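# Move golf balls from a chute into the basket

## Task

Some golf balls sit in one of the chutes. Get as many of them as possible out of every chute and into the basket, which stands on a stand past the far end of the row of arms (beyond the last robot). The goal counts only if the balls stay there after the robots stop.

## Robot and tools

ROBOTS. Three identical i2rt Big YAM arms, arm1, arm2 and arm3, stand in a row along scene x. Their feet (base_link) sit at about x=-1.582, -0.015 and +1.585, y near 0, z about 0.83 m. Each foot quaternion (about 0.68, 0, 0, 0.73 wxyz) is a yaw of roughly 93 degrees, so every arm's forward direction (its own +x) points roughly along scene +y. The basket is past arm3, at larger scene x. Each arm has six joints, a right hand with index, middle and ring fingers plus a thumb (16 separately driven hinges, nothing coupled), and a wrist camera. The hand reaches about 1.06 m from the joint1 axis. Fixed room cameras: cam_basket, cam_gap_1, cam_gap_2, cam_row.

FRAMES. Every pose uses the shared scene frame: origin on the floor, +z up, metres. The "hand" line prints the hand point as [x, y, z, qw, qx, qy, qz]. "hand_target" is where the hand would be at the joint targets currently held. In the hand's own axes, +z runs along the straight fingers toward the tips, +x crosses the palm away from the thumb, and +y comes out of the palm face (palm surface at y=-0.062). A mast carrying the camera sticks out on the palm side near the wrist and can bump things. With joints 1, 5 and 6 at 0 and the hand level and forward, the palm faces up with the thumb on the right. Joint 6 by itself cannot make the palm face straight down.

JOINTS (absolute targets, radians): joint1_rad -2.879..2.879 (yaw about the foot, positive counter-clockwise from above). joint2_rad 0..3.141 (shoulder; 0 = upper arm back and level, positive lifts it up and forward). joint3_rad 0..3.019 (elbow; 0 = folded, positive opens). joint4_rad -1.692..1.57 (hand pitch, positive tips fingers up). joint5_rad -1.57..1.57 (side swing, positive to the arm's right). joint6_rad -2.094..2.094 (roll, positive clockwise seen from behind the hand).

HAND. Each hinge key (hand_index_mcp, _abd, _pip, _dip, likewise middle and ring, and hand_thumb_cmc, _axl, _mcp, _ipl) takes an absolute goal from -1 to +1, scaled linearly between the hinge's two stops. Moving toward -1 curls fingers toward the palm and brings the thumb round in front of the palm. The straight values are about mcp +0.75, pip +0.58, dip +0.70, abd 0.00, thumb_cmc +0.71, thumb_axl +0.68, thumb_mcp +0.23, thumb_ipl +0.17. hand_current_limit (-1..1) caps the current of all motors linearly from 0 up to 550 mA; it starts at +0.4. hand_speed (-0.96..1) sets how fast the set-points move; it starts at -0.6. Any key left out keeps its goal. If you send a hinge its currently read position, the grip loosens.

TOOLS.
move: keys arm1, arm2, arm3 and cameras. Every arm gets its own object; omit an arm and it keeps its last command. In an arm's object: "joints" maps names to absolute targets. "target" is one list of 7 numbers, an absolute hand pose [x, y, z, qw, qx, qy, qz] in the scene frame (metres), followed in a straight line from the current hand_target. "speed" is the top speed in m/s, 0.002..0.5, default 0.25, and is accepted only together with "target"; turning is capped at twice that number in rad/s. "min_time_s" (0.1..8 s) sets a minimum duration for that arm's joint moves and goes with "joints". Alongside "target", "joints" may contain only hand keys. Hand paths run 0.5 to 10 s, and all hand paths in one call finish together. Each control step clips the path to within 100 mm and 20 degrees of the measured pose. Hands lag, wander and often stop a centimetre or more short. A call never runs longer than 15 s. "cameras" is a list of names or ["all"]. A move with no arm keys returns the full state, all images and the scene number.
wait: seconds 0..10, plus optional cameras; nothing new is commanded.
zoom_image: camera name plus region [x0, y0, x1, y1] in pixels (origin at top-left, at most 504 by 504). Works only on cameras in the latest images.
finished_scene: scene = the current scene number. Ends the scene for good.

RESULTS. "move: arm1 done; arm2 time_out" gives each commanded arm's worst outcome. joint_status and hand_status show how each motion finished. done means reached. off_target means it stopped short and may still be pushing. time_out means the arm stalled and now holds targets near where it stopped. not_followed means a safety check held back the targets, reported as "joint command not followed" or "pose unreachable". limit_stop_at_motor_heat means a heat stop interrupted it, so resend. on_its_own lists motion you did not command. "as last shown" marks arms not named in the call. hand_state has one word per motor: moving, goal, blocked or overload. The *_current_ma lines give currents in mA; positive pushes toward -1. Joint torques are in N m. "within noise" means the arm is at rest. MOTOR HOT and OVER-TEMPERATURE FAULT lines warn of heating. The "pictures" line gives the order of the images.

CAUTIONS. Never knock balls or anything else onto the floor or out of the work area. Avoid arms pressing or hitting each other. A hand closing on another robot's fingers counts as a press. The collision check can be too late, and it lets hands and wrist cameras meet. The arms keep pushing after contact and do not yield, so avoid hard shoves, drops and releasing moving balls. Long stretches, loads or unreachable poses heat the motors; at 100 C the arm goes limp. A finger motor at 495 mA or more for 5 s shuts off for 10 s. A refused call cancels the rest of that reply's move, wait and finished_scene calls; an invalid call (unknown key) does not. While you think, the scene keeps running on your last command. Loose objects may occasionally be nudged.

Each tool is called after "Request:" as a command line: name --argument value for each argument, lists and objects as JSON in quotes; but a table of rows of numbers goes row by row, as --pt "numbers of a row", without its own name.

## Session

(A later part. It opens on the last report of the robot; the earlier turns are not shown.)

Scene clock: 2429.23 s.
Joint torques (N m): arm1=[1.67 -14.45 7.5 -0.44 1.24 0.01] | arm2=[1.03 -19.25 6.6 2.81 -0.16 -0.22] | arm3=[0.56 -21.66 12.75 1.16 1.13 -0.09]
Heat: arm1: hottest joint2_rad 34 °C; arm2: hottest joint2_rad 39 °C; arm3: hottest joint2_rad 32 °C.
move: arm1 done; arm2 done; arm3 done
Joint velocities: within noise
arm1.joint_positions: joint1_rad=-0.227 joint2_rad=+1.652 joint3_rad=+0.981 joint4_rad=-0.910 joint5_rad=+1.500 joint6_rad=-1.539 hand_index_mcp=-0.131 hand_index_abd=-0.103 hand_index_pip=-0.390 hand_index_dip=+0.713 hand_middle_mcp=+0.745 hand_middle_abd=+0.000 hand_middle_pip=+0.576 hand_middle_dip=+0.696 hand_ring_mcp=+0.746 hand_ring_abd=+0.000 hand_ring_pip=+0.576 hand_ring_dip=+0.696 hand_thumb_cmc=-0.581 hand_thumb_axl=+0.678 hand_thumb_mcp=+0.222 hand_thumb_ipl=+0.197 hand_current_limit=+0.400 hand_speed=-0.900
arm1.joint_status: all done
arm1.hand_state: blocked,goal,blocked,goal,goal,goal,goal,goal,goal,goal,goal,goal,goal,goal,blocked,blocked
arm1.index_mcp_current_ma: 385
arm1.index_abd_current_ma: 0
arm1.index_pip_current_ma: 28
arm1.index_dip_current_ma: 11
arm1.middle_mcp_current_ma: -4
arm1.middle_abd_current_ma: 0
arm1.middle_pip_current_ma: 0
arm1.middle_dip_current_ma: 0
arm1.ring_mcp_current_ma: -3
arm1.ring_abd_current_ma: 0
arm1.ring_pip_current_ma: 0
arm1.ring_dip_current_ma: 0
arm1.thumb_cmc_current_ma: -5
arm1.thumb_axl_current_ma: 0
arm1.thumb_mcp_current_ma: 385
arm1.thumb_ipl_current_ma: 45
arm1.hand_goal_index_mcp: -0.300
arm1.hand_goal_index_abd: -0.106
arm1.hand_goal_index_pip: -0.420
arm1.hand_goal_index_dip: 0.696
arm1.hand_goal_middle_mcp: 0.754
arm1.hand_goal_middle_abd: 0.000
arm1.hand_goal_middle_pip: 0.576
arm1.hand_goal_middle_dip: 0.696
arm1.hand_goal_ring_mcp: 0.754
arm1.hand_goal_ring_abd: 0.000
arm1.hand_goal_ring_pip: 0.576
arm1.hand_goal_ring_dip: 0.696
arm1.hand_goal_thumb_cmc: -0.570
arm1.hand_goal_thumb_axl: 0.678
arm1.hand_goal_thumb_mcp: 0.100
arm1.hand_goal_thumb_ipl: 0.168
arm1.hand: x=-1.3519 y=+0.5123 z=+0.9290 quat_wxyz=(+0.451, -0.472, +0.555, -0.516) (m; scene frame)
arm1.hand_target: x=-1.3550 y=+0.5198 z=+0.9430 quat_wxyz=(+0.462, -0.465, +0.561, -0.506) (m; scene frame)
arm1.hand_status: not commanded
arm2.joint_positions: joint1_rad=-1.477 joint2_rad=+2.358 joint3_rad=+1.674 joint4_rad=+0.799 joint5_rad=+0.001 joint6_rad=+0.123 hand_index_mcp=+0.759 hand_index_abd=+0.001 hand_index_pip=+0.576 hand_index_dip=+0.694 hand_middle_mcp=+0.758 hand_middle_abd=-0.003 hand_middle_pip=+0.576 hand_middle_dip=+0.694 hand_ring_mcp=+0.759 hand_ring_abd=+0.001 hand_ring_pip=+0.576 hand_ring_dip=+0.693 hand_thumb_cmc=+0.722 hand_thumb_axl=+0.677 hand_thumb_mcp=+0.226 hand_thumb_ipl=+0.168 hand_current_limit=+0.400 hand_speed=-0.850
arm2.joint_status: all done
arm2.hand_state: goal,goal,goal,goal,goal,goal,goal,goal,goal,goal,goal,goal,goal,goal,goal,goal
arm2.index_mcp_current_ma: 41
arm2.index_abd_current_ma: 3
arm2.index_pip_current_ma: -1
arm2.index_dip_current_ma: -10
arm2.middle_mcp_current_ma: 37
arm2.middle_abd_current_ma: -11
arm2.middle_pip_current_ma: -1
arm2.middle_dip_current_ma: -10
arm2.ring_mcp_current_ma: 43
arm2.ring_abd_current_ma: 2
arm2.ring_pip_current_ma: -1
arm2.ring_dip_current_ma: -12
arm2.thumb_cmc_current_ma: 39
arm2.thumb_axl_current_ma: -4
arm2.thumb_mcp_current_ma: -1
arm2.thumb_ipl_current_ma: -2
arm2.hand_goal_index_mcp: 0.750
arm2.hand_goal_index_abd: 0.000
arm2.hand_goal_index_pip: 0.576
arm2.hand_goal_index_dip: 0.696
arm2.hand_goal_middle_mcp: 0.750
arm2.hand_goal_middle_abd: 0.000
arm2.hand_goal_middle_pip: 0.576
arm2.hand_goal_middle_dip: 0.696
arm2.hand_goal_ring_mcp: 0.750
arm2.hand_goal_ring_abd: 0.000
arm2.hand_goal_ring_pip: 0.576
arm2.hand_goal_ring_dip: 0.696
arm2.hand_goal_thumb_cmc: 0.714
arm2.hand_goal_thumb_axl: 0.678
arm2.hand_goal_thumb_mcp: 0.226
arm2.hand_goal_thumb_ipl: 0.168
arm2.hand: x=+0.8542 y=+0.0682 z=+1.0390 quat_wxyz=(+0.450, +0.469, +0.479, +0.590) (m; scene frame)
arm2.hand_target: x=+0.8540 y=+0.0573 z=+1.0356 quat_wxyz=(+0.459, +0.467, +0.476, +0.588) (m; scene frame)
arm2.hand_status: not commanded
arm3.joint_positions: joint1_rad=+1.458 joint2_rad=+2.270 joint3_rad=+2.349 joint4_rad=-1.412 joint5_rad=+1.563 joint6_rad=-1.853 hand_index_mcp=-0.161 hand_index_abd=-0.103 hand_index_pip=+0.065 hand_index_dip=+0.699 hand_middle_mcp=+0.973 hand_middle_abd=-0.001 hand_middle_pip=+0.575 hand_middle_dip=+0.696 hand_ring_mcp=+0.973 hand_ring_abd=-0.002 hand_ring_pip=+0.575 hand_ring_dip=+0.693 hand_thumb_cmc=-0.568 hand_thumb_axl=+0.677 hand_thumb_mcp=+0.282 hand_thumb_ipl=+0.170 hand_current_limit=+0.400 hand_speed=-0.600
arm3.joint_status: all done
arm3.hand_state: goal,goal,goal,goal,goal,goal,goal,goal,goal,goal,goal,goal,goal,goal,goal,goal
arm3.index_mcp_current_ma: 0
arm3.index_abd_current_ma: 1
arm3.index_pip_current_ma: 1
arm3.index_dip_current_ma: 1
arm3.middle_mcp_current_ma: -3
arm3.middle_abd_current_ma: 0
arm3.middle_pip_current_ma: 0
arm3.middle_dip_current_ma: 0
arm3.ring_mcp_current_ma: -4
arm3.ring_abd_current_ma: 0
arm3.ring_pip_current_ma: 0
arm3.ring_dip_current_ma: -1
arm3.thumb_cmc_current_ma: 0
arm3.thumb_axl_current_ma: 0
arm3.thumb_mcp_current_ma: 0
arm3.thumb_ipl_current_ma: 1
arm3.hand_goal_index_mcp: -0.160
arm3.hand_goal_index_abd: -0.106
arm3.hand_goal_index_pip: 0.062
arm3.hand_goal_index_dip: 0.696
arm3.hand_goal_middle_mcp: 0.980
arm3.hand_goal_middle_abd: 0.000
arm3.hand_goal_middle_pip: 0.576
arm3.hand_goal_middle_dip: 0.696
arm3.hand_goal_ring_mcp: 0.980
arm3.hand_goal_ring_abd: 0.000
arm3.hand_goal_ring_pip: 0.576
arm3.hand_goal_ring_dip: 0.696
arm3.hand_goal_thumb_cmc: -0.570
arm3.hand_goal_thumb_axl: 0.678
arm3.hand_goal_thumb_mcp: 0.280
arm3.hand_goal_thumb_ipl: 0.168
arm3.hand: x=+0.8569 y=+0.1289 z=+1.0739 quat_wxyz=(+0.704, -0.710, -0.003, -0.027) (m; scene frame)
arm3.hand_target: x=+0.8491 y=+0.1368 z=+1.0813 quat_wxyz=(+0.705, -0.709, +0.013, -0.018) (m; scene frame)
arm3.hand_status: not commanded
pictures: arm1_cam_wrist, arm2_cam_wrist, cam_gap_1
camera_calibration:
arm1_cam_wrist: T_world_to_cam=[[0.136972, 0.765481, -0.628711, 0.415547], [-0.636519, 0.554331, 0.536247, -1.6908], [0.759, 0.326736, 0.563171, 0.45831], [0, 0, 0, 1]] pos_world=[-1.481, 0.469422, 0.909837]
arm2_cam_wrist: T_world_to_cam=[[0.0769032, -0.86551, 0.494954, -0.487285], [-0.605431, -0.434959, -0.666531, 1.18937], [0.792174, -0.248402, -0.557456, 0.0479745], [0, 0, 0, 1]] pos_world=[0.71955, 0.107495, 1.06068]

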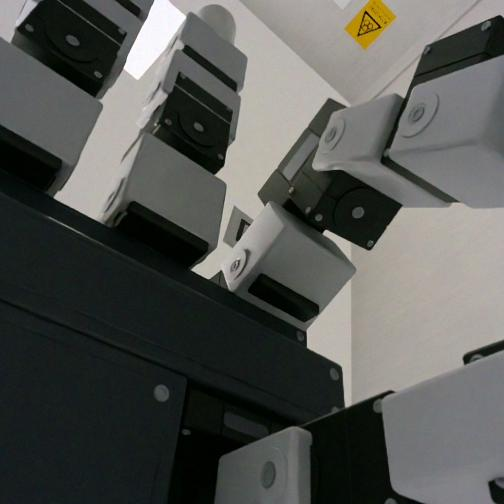

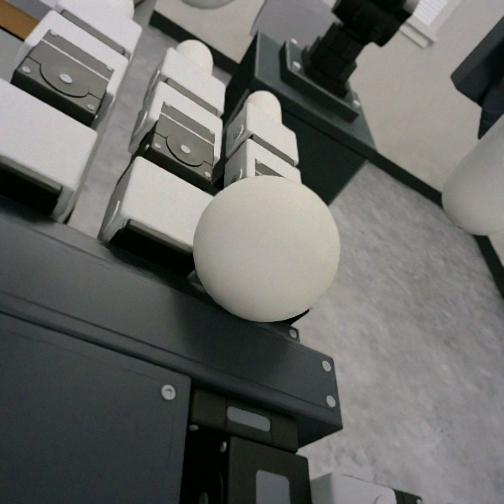

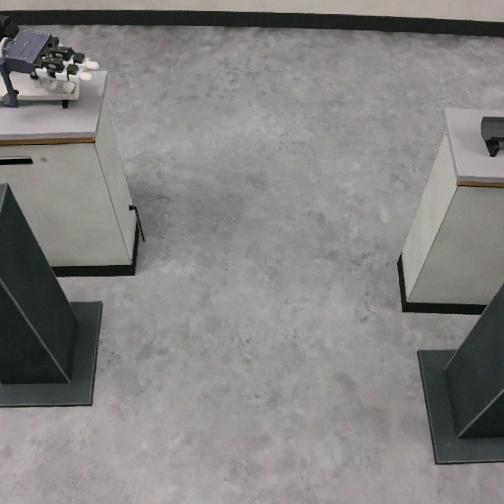

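Request:
move --arm1 '{"joints":{"joint2_rad":1.17,"joint3_rad":1.02,"joint4_rad":-1.40},"min_time_s":4}' --arm3 '{"joints":{"joint3_rad":2.22,"joint4_rad":-1.265},"min_time_s":3}' --cameras '["cam_gap_1","arm2_cam_wrist","cam_gap_2"]'

Request:
zoom_image --camera "cam_gap_1" --region '[0, 0, 120, 120]'

Request:
zoom_image --camera "cam_gap_2" --region '[200, 120, 340, 260]'

Scene clock: 2436.23 s.
Joint torques (N m): arm1=[1.67 -8.7 11.26 -0.4 1.24 0] | arm2=[0.79 -19.02 6.67 2.81 -0.17 -0.19] | arm3=[0.56 -21.71 8.59 1.16 1.13 -0.09]
Heat: arm1: hottest joint2_rad 34 °C; arm2: hottest joint2_rad 39 °C; arm3: hottest joint2_rad 32 °C.
move: arm1 done; arm3 done
Joint velocities: within noise
arm1.joint_positions: joint1_rad=-0.227 joint2_rad=+1.184 joint3_rad=+0.981 joint4_rad=-1.389 joint5_rad=+1.500 joint6_rad=-1.539 hand_index_mcp=-0.131 hand_index_abd=-0.103 hand_index_pip=-0.390 hand_index_dip=+0.713 hand_middle_mcp=+0.745 hand_middle_abd=+0.000 hand_middle_pip=+0.576 hand_middle_dip=+0.696 hand_ring_mcp=+0.746 hand_ring_abd=+0.000 hand_ring_pip=+0.576 hand_ring_dip=+0.696 hand_thumb_cmc=-0.581 hand_thumb_axl=+0.678 hand_thumb_mcp=+0.222 hand_thumb_ipl=+0.197 hand_current_limit=+0.400 hand_speed=-0.900
arm1.joint_status: all done
arm1.hand_state: blocked,goal,blocked,goal,goal,goal,goal,goal,goal,goal,goal,goal,goal,goal,blocked,blocked
arm1.index_mcp_current_ma: 385
arm1.index_abd_current_ma: 0
arm1.index_pip_current_ma: 28
arm1.index_dip_current_ma: 11
arm1.middle_mcp_current_ma: -4
arm1.middle_abd_current_ma: 0
arm1.middle_pip_current_ma: 0
arm1.middle_dip_current_ma: 0
arm1.ring_mcp_current_ma: -3
arm1.ring_abd_current_ma: 0
arm1.ring_pip_current_ma: 0
arm1.ring_dip_current_ma: 0
arm1.thumb_cmc_current_ma: -5
arm1.thumb_axl_current_ma: 0
arm1.thumb_mcp_current_ma: 385
arm1.thumb_ipl_current_ma: 45
arm1.hand_goal_index_mcp: -0.300
arm1.hand_goal_index_abd: -0.106
arm1.hand_goal_index_pip: -0.420
arm1.hand_goal_index_dip: 0.696
arm1.hand_goal_middle_mcp: 0.754
arm1.hand_goal_middle_abd: 0.000
arm1.hand_goal_middle_pip: 0.576
arm1.hand_goal_middle_dip: 0.696
arm1.hand_goal_ring_mcp: 0.754
arm1.hand_goal_ring_abd: 0.000
arm1.hand_goal_ring_pip: 0.576
arm1.hand_goal_ring_dip: 0.696
arm1.hand_goal_thumb_cmc: -0.570
arm1.hand_goal_thumb_axl: 0.678
arm1.hand_goal_thumb_mcp: 0.100
arm1.hand_goal_thumb_ipl: 0.168
arm1.hand: x=-1.3687 y=+0.4096 z=+1.0943 quat_wxyz=(+0.447, -0.475, +0.553, -0.519) (m; scene frame)
arm1.hand_target: x=-1.3707 y=+0.4180 z=+1.1147 quat_wxyz=(+0.464, -0.464, +0.562, -0.504) (m; scene frame)
arm1.hand_status: not commanded
arm2: as last shown
arm3.joint_positions: joint1_rad=+1.458 joint2_rad=+2.270 joint3_rad=+2.223 joint4_rad=-1.276 joint5_rad=+1.563 joint6_rad=-1.853 hand_index_mcp=-0.161 hand_index_abd=-0.103 hand_index_pip=+0.065 hand_index_dip=+0.699 hand_middle_mcp=+0.973 hand_middle_abd=-0.001 hand_middle_pip=+0.575 hand_middle_dip=+0.696 hand_ring_mcp=+0.973 hand_ring_abd=-0.002 hand_ring_pip=+0.575 hand_ring_dip=+0.693 hand_thumb_cmc=-0.568 hand_thumb_axl=+0.677 hand_thumb_mcp=+0.282 hand_thumb_ipl=+0.170 hand_current_limit=+0.400 hand_speed=-0.600
arm3.joint_status: all done
arm3.hand_state: goal,goal,goal,goal,goal,goal,goal,goal,goal,goal,goal,goal,goal,goal,goal,goal
arm3.index_mcp_current_ma: 0
arm3.index_abd_current_ma: 1
arm3.index_pip_current_ma: 1
arm3.index_dip_current_ma: 1
arm3.middle_mcp_current_ma: -3
arm3.middle_abd_current_ma: 0
arm3.middle_pip_current_ma: 0
arm3.middle_dip_current_ma: 0
arm3.ring_mcp_current_ma: -4
arm3.ring_abd_current_ma: 0
arm3.ring_pip_current_ma: 0
arm3.ring_dip_current_ma: -1
arm3.thumb_cmc_current_ma: 0
arm3.thumb_axl_current_ma: 0
arm3.thumb_mcp_current_ma: 0
arm3.thumb_ipl_current_ma: 1
arm3.hand_goal_index_mcp: -0.160
arm3.hand_goal_index_abd: -0.106
arm3.hand_goal_index_pip: 0.062
arm3.hand_goal_index_dip: 0.696
arm3.hand_goal_middle_mcp: 0.980
arm3.hand_goal_middle_abd: 0.000
arm3.hand_goal_middle_pip: 0.576
arm3.hand_goal_middle_dip: 0.696
arm3.hand_goal_ring_mcp: 0.980
arm3.hand_goal_ring_abd: 0.000
arm3.hand_goal_ring_pip: 0.576
arm3.hand_goal_ring_dip: 0.696
arm3.hand_goal_thumb_cmc: -0.570
arm3.hand_goal_thumb_axl: 0.678
arm3.hand_goal_thumb_mcp: 0.280
arm3.hand_goal_thumb_ipl: 0.168
arm3.hand: x=+0.8547 y=+0.1290 z=+1.0260 quat_wxyz=(+0.704, -0.710, +0.000, -0.024) (m; scene frame)
arm3.hand_target: x=+0.8548 y=+0.1365 z=+1.0108 quat_wxyz=(+0.704, -0.709, -0.003, -0.034) (m; scene frame)
arm3.hand_status: not commanded
pictures: arm2_cam_wrist, cam_gap_1, cam_gap_2
camera_calibration:
arm2_cam_wrist: T_world_to_cam=[[0.0769032, -0.86551, 0.494954, -0.487285], [-0.605431, -0.434959, -0.666531, 1.18937], [0.792174, -0.248402, -0.557456, 0.0479745], [0, 0, 0, 1]] pos_world=[0.71955, 0.107495, 1.06068]

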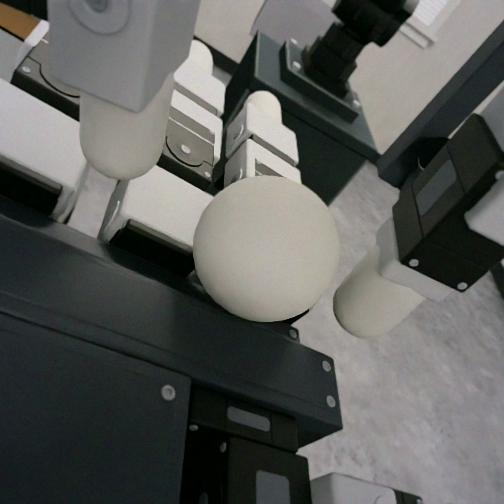

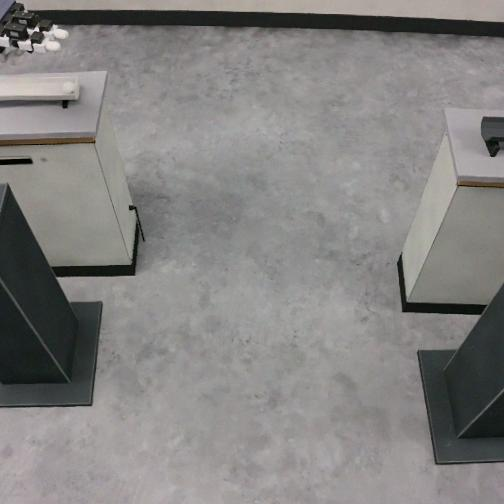

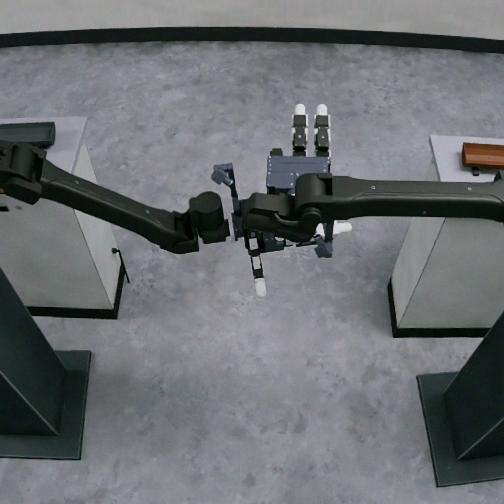

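Scaled by 4.200.

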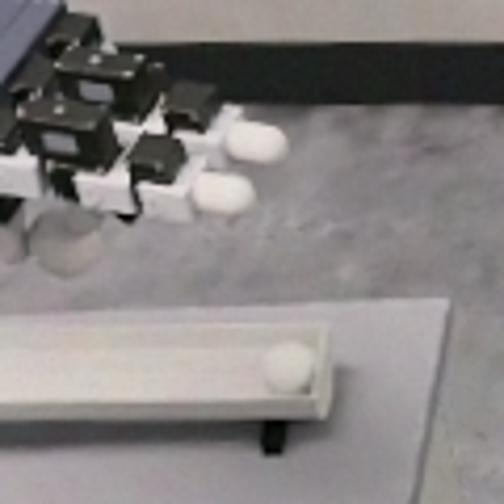

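Scaled by 3.600.

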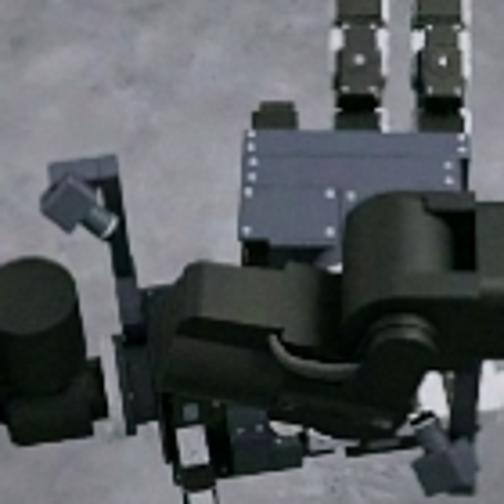

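Request:
move --arm1 '{"joints":{"joint1_rad":-1.52,"joint2_rad":1.4,"joint3_rad":1.5,"joint4_rad":-1.62,"joint5_rad":1.5,"joint6_rad":-1.57},"min_time_s":5}' --arm3 '{"joints":{"hand_speed":-0.9,"hand_index_mcp":-0.25,"hand_thumb_mcp":0.205}}' --cameras '["arm2_cam_wrist"]'

Request:
move --arm3 '{"joints":{"hand_index_mcp":-0.29,"hand_thumb_mcp":0.17}}' --cameras '["arm2_cam_wrist"]'

Scene clock: 2443.90 s.
Joint torques (N m): arm1=[0.26 -9.93 12.78 -0.35 1.23 -0.15] | arm2=[0.67 -19.37 6.49 2.8 -0.07 -0.2] | arm3=[0.62 -21.66 8.59 1.16 1.13 -0.09]
Heat: arm1: hottest joint2_rad 34 °C; arm2: hottest joint2_rad 39 °C; arm3: hottest joint3_rad 32 °C.
move: arm1 done; arm3 done
Joint velocities: within noise
arm1.joint_positions: joint1_rad=-1.509 joint2_rad=+1.389 joint3_rad=+1.445 joint4_rad=-1.610 joint5_rad=+1.500 joint6_rad=-1.561 hand_index_mcp=-0.131 hand_index_abd=-0.103 hand_index_pip=-0.390 hand_index_dip=+0.713 hand_middle_mcp=+0.745 hand_middle_abd=+0.000 hand_middle_pip=+0.576 hand_middle_dip=+0.696 hand_ring_mcp=+0.746 hand_ring_abd=+0.000 hand_ring_pip=+0.576 hand_ring_dip=+0.696 hand_thumb_cmc=-0.581 hand_thumb_axl=+0.678 hand_thumb_mcp=+0.222 hand_thumb_ipl=+0.197 hand_current_limit=+0.400 hand_speed=-0.900
arm1.joint_status: all done
arm1.hand_state: blocked,goal,blocked,goal,goal,goal,goal,goal,goal,goal,goal,goal,goal,goal,blocked,blocked
arm1.index_mcp_current_ma: 385
arm1.index_abd_current_ma: 0
arm1.index_pip_current_ma: 29
arm1.index_dip_current_ma: 12
arm1.middle_mcp_current_ma: -4
arm1.middle_abd_current_ma: 0
arm1.middle_pip_current_ma: 0
arm1.middle_dip_current_ma: 0
arm1.ring_mcp_current_ma: -3
arm1.ring_abd_current_ma: 0
arm1.ring_pip_current_ma: 0
arm1.ring_dip_current_ma: 0
arm1.thumb_cmc_current_ma: -5
arm1.thumb_axl_current_ma: 0
arm1.thumb_mcp_current_ma: 385
arm1.thumb_ipl_current_ma: 45
arm1.hand_goal_index_mcp: -0.300
arm1.hand_goal_index_abd: -0.106
arm1.hand_goal_index_pip: -0.420
arm1.hand_goal_index_dip: 0.696
arm1.hand_goal_middle_mcp: 0.754
arm1.hand_goal_middle_abd: 0.000
arm1.hand_goal_middle_pip: 0.576
arm1.hand_goal_middle_dip: 0.696
arm1.hand_goal_ring_mcp: 0.754
arm1.hand_goal_ring_abd: 0.000
arm1.hand_goal_ring_pip: 0.576
arm1.hand_goal_ring_dip: 0.696
arm1.hand_goal_thumb_cmc: -0.570
arm1.hand_goal_thumb_axl: 0.678
arm1.hand_goal_thumb_mcp: 0.100
arm1.hand_goal_thumb_ipl: 0.168
arm1.hand: x=-1.1378 y=-0.0042 z=+1.2076 quat_wxyz=(+0.061, -0.040, +0.727, -0.683) (m; scene frame)
arm1.hand_target: x=-1.1313 y=-0.0081 z=+1.2251 quat_wxyz=(+0.066, -0.028, +0.728, -0.682) (m; scene frame)
arm1.hand_status: not commanded
arm2: as last shown
arm2.joint_positions: joint1_rad=-1.477 joint2_rad=+2.358 joint3_rad=+1.674 joint4_rad=+0.799 joint5_rad=-0.001 joint6_rad=+0.122 hand_index_mcp=+0.759 hand_index_abd=+0.001 hand_index_pip=+0.576 hand_index_dip=+0.694 hand_middle_mcp=+0.758 hand_middle_abd=-0.003 hand_middle_pip=+0.576 hand_middle_dip=+0.694 hand_ring_mcp=+0.759 hand_ring_abd=+0.001 hand_ring_pip=+0.576 hand_ring_dip=+0.693 hand_thumb_cmc=+0.722 hand_thumb_axl=+0.677 hand_thumb_mcp=+0.226 hand_thumb_ipl=+0.168 hand_current_limit=+0.400 hand_speed=-0.850
arm2.index_mcp_current_ma: 43
arm2.hand: x=+0.8543 y=+0.0686 z=+1.0387 quat_wxyz=(+0.450, +0.468, +0.480, +0.590) (m; scene frame)
arm2.hand_target: x=+0.8541 y=+0.0574 z=+1.0354 quat_wxyz=(+0.459, +0.467, +0.476, +0.588) (m; scene frame)
arm3.joint_positions: joint1_rad=+1.458 joint2_rad=+2.270 joint3_rad=+2.223 joint4_rad=-1.276 joint5_rad=+1.563 joint6_rad=-1.853 hand_index_mcp=-0.250 hand_index_abd=-0.103 hand_index_pip=+0.065 hand_index_dip=+0.699 hand_middle_mcp=+0.973 hand_middle_abd=-0.001 hand_middle_pip=+0.575 hand_middle_dip=+0.696 hand_ring_mcp=+0.973 hand_ring_abd=-0.002 hand_ring_pip=+0.575 hand_ring_dip=+0.693 hand_thumb_cmc=-0.568 hand_thumb_axl=+0.677 hand_thumb_mcp=+0.215 hand_thumb_ipl=+0.170 hand_current_limit=+0.400 hand_speed=-0.900
arm3.joint_status: all done
arm3.hand_state: goal,goal,goal,goal,goal,goal,goal,goal,goal,goal,goal,goal,goal,goal,goal,goal
arm3.index_mcp_current_ma: 0
arm3.index_abd_current_ma: 1
arm3.index_pip_current_ma: 1
arm3.index_dip_current_ma: 1
arm3.middle_mcp_current_ma: -3
arm3.middle_abd_current_ma: 0
arm3.middle_pip_current_ma: 0
arm3.middle_dip_current_ma: 0
arm3.ring_mcp_current_ma: -4
arm3.ring_abd_current_ma: 0
arm3.ring_pip_current_ma: 0
arm3.ring_dip_current_ma: -1
arm3.thumb_cmc_current_ma: 0
arm3.thumb_axl_current_ma: 0
arm3.thumb_mcp_current_ma: 8
arm3.thumb_ipl_current_ma: 1
arm3.hand_goal_index_mcp: -0.250
arm3.hand_goal_index_abd: -0.106
arm3.hand_goal_index_pip: 0.062
arm3.hand_goal_index_dip: 0.696
arm3.hand_goal_middle_mcp: 0.980
arm3.hand_goal_middle_abd: 0.000
arm3.hand_goal_middle_pip: 0.576
arm3.hand_goal_middle_dip: 0.696
arm3.hand_goal_ring_mcp: 0.980
arm3.hand_goal_ring_abd: 0.000
arm3.hand_goal_ring_pip: 0.576
arm3.hand_goal_ring_dip: 0.696
arm3.hand_goal_thumb_cmc: -0.570
arm3.hand_goal_thumb_axl: 0.678
arm3.hand_goal_thumb_mcp: 0.206
arm3.hand_goal_thumb_ipl: 0.168
arm3.hand: x=+0.8547 y=+0.1290 z=+1.0260 quat_wxyz=(+0.704, -0.710, +0.000, -0.024) (m; scene frame)
arm3.hand_target: x=+0.8548 y=+0.1365 z=+1.0108 quat_wxyz=(+0.704, -0.709, -0.003, -0.034) (m; scene frame)
arm3.hand_status: not commanded
pictures: arm2_cam_wrist
camera_calibration:
arm2_cam_wrist: T_world_to_cam=[[0.0786964, -0.865023, 0.495522, -0.488998], [-0.604834, -0.436555, -0.66603, 1.18842], [0.792454, -0.247294, -0.557551, 0.047611], [0, 0, 0, 1]] pos_world=[0.71955, 0.107591, 1.06038]

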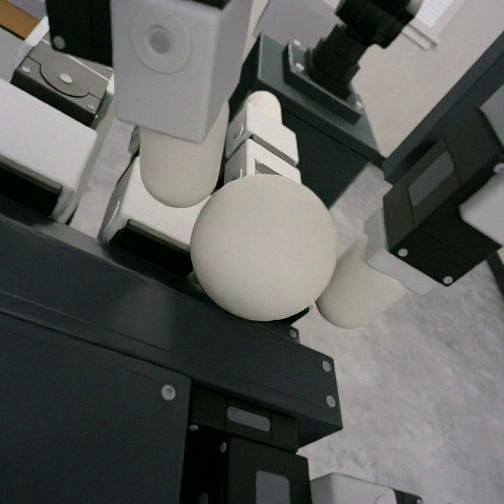

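Scene clock: 2444.40 s.
Joint torques (N m): arm1=[0.26 -9.93 12.79 -0.35 1.23 -0.15] | arm2=[0.85 -19.02 6.58 2.84 -0.09 -0.21] | arm3=[0.56 -21.6 8.61 1.17 1.13 -0.09]
Heat: arm1: hottest joint2_rad 34 °C; arm2: hottest joint2_rad 39 °C; arm3: hottest joint3_rad 32 °C.
move: arm3 off_target
Joint velocities: within noise
arm1, arm2: as last shown
arm1.hand_target: x=-1.1313 y=-0.0081 z=+1.2252 quat_wxyz=(+0.066, -0.028, +0.728, -0.682) (m; scene frame)
arm3.joint_positions: joint1_rad=+1.458 joint2_rad=+2.270 joint3_rad=+2.223 joint4_rad=-1.276 joint5_rad=+1.563 joint6_rad=-1.853 hand_index_mcp=-0.262 hand_index_abd=-0.103 hand_index_pip=+0.069 hand_index_dip=+0.699 hand_middle_mcp=+0.973 hand_middle_abd=-0.001 hand_middle_pip=+0.575 hand_middle_dip=+0.696 hand_ring_mcp=+0.973 hand_ring_abd=-0.002 hand_ring_pip=+0.575 hand_ring_dip=+0.693 hand_thumb_cmc=-0.568 hand_thumb_axl=+0.677 hand_thumb_mcp=+0.209 hand_thumb_ipl=+0.175 hand_current_limit=+0.400 hand_speed=-0.900
arm3.joint_status: hand_index_mcp off_target (ended at -0.262, target -0.290); hand_thumb_mcp off_target (ended at +0.209, target +0.170)
arm3.hand_state: blocked,goal,goal,goal,goal,goal,goal,goal,goal,goal,goal,goal,goal,goal,blocked,goal
arm3.index_mcp_current_ma: 34
arm3.index_abd_current_ma: 1
arm3.index_pip_current_ma: 3
arm3.index_dip_current_ma: 1
arm3.middle_mcp_current_ma: -3
arm3.middle_abd_current_ma: 0
arm3.middle_pip_current_ma: 0
arm3.middle_dip_current_ma: 0
arm3.ring_mcp_current_ma: -4
arm3.ring_abd_current_ma: 0
arm3.ring_pip_current_ma: 0
arm3.ring_dip_current_ma: -1
arm3.thumb_cmc_current_ma: 0
arm3.thumb_axl_current_ma: 0
arm3.thumb_mcp_current_ma: 78
arm3.thumb_ipl_current_ma: 5
arm3.hand_goal_index_mcp: -0.290
arm3.hand_goal_index_abd: -0.106
arm3.hand_goal_index_pip: 0.062
arm3.hand_goal_index_dip: 0.696
arm3.hand_goal_middle_mcp: 0.980
arm3.hand_goal_middle_abd: 0.000
arm3.hand_goal_middle_pip: 0.576
arm3.hand_goal_middle_dip: 0.696
arm3.hand_goal_ring_mcp: 0.980
arm3.hand_goal_ring_abd: 0.000
arm3.hand_goal_ring_pip: 0.576
arm3.hand_goal_ring_dip: 0.696
arm3.hand_goal_thumb_cmc: -0.570
arm3.hand_goal_thumb_axl: 0.678
arm3.hand_goal_thumb_mcp: 0.170
arm3.hand_goal_thumb_ipl: 0.168
arm3.hand: x=+0.8547 y=+0.1290 z=+1.0260 quat_wxyz=(+0.704, -0.710, +0.000, -0.024) (m; scene frame)
arm3.hand_target: x=+0.8548 y=+0.1365 z=+1.0108 quat_wxyz=(+0.704, -0.709, -0.003, -0.034) (m; scene frame)
arm3.hand_status: not commanded
pictures: arm2_cam_wrist
camera_calibration:
arm2_cam_wrist: T_world_to_cam=[[0.0786964, -0.865023, 0.495522, -0.488998], [-0.604834, -0.436555, -0.66603, 1.18842], [0.792454, -0.247294, -0.557551, 0.047611], [0, 0, 0, 1]] pos_world=[0.71955, 0.107591, 1.06038]

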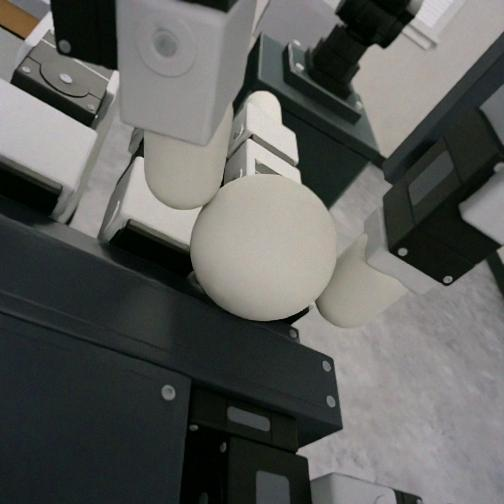

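Good contact. Full squeeze.

Request:
move --arm3 '{"joints":{"hand_index_mcp":-0.39,"hand_thumb_mcp":0.08,"hand_index_pip":0.03,"hand_thumb_ipl":0.14}}' --cameras '["arm2_cam_wrist"]'

Request:
move --arm3 '{"joints":{"joint3_rad":2.4,"joint4_rad":-1.40},"min_time_s":3}' --cameras '["arm2_cam_wrist"]'

Scene clock: 2446.97 s.
Joint torques (N m): arm1=[0.26 -9.88 12.79 -0.36 1.23 -0.15] | arm2=[0.73 -19.43 6.64 2.88 -0.03 -0.21] | arm3=[0.62 -21.66 8.61 1.14 1.13 -0.09]
Heat: arm1: hottest joint2_rad 34 °C; arm2: hottest joint2_rad 39 °C; arm3: hottest joint3_rad 32 °C.
move: arm3 off_target
Joint velocities: within noise
arm1, arm2: as last shown
arm2.joint_positions: joint1_rad=-1.477 joint2_rad=+2.358 joint3_rad=+1.674 joint4_rad=+0.799 joint5_rad=-0.002 joint6_rad=+0.122 hand_index_mcp=+0.759 hand_index_abd=+0.001 hand_index_pip=+0.576 hand_index_dip=+0.694 hand_middle_mcp=+0.758 hand_middle_abd=-0.003 hand_middle_pip=+0.576 hand_middle_dip=+0.694 hand_ring_mcp=+0.759 hand_ring_abd=+0.001 hand_ring_pip=+0.576 hand_ring_dip=+0.693 hand_thumb_cmc=+0.722 hand_thumb_axl=+0.677 hand_thumb_mcp=+0.226 hand_thumb_ipl=+0.168 hand_current_limit=+0.400 hand_speed=-0.850
arm2.hand: x=+0.8543 y=+0.0689 z=+1.0387 quat_wxyz=(+0.450, +0.468, +0.480, +0.590) (m; scene frame)
arm2.hand_target: x=+0.8540 y=+0.0574 z=+1.0356 quat_wxyz=(+0.459, +0.467, +0.476, +0.588) (m; scene frame)
arm3.joint_positions: joint1_rad=+1.458 joint2_rad=+2.270 joint3_rad=+2.223 joint4_rad=-1.276 joint5_rad=+1.563 joint6_rad=-1.853 hand_index_mcp=-0.267 hand_index_abd=-0.103 hand_index_pip=+0.069 hand_index_dip=+0.715 hand_middle_mcp=+0.973 hand_middle_abd=-0.001 hand_middle_pip=+0.575 hand_middle_dip=+0.696 hand_ring_mcp=+0.973 hand_ring_abd=-0.002 hand_ring_pip=+0.575 hand_ring_dip=+0.693 hand_thumb_cmc=-0.568 hand_thumb_axl=+0.677 hand_thumb_mcp=+0.198 hand_thumb_ipl=+0.174 hand_current_limit=+0.400 hand_speed=-0.900
arm3.joint_status: hand_index_mcp off_target (ended at -0.267, target -0.390); hand_index_pip off_target (ended at +0.069, target +0.030); hand_thumb_mcp off_target (ended at +0.198, target +0.080); hand_thumb_ipl off_target (ended at +0.174, target +0.140)
arm3.hand_state: blocked,goal,blocked,goal,goal,goal,goal,goal,goal,goal,goal,goal,goal,goal,blocked,blocked
arm3.index_mcp_current_ma: 361
arm3.index_abd_current_ma: 1
arm3.index_pip_current_ma: 52
arm3.index_dip_current_ma: 16
arm3.middle_mcp_current_ma: -3
arm3.middle_abd_current_ma: 0
arm3.middle_pip_current_ma: 0
arm3.middle_dip_current_ma: 0
arm3.ring_mcp_current_ma: -4
arm3.ring_abd_current_ma: 0
arm3.ring_pip_current_ma: 0
arm3.ring_dip_current_ma: -1
arm3.thumb_cmc_current_ma: 0
arm3.thumb_axl_current_ma: 0
arm3.thumb_mcp_current_ma: 385
arm3.thumb_ipl_current_ma: 66
arm3.hand_goal_index_mcp: -0.390
arm3.hand_goal_index_abd: -0.106
arm3.hand_goal_index_pip: 0.030
arm3.hand_goal_index_dip: 0.696
arm3.hand_goal_middle_mcp: 0.980
arm3.hand_goal_middle_abd: 0.000
arm3.hand_goal_middle_pip: 0.576
arm3.hand_goal_middle_dip: 0.696
arm3.hand_goal_ring_mcp: 0.980
arm3.hand_goal_ring_abd: 0.000
arm3.hand_goal_ring_pip: 0.576
arm3.hand_goal_ring_dip: 0.696
arm3.hand_goal_thumb_cmc: -0.570
arm3.hand_goal_thumb_axl: 0.678
arm3.hand_goal_thumb_mcp: 0.080
arm3.hand_goal_thumb_ipl: 0.140
arm3.hand: x=+0.8547 y=+0.1290 z=+1.0260 quat_wxyz=(+0.704, -0.710, +0.000, -0.024) (m; scene frame)
arm3.hand_target: x=+0.8548 y=+0.1365 z=+1.0108 quat_wxyz=(+0.704, -0.709, -0.003, -0.034) (m; scene frame)
arm3.hand_status: not commanded
pictures: arm2_cam_wrist
camera_calibration:
arm2_cam_wrist: T_world_to_cam=[[0.0795887, -0.864705, 0.495934, -0.490025], [-0.604303, -0.437521, -0.665877, 1.18802], [0.792769, -0.246698, -0.557366, 0.0471489], [0, 0, 0, 1]] pos_world=[0.71955, 0.10769, 1.06038]

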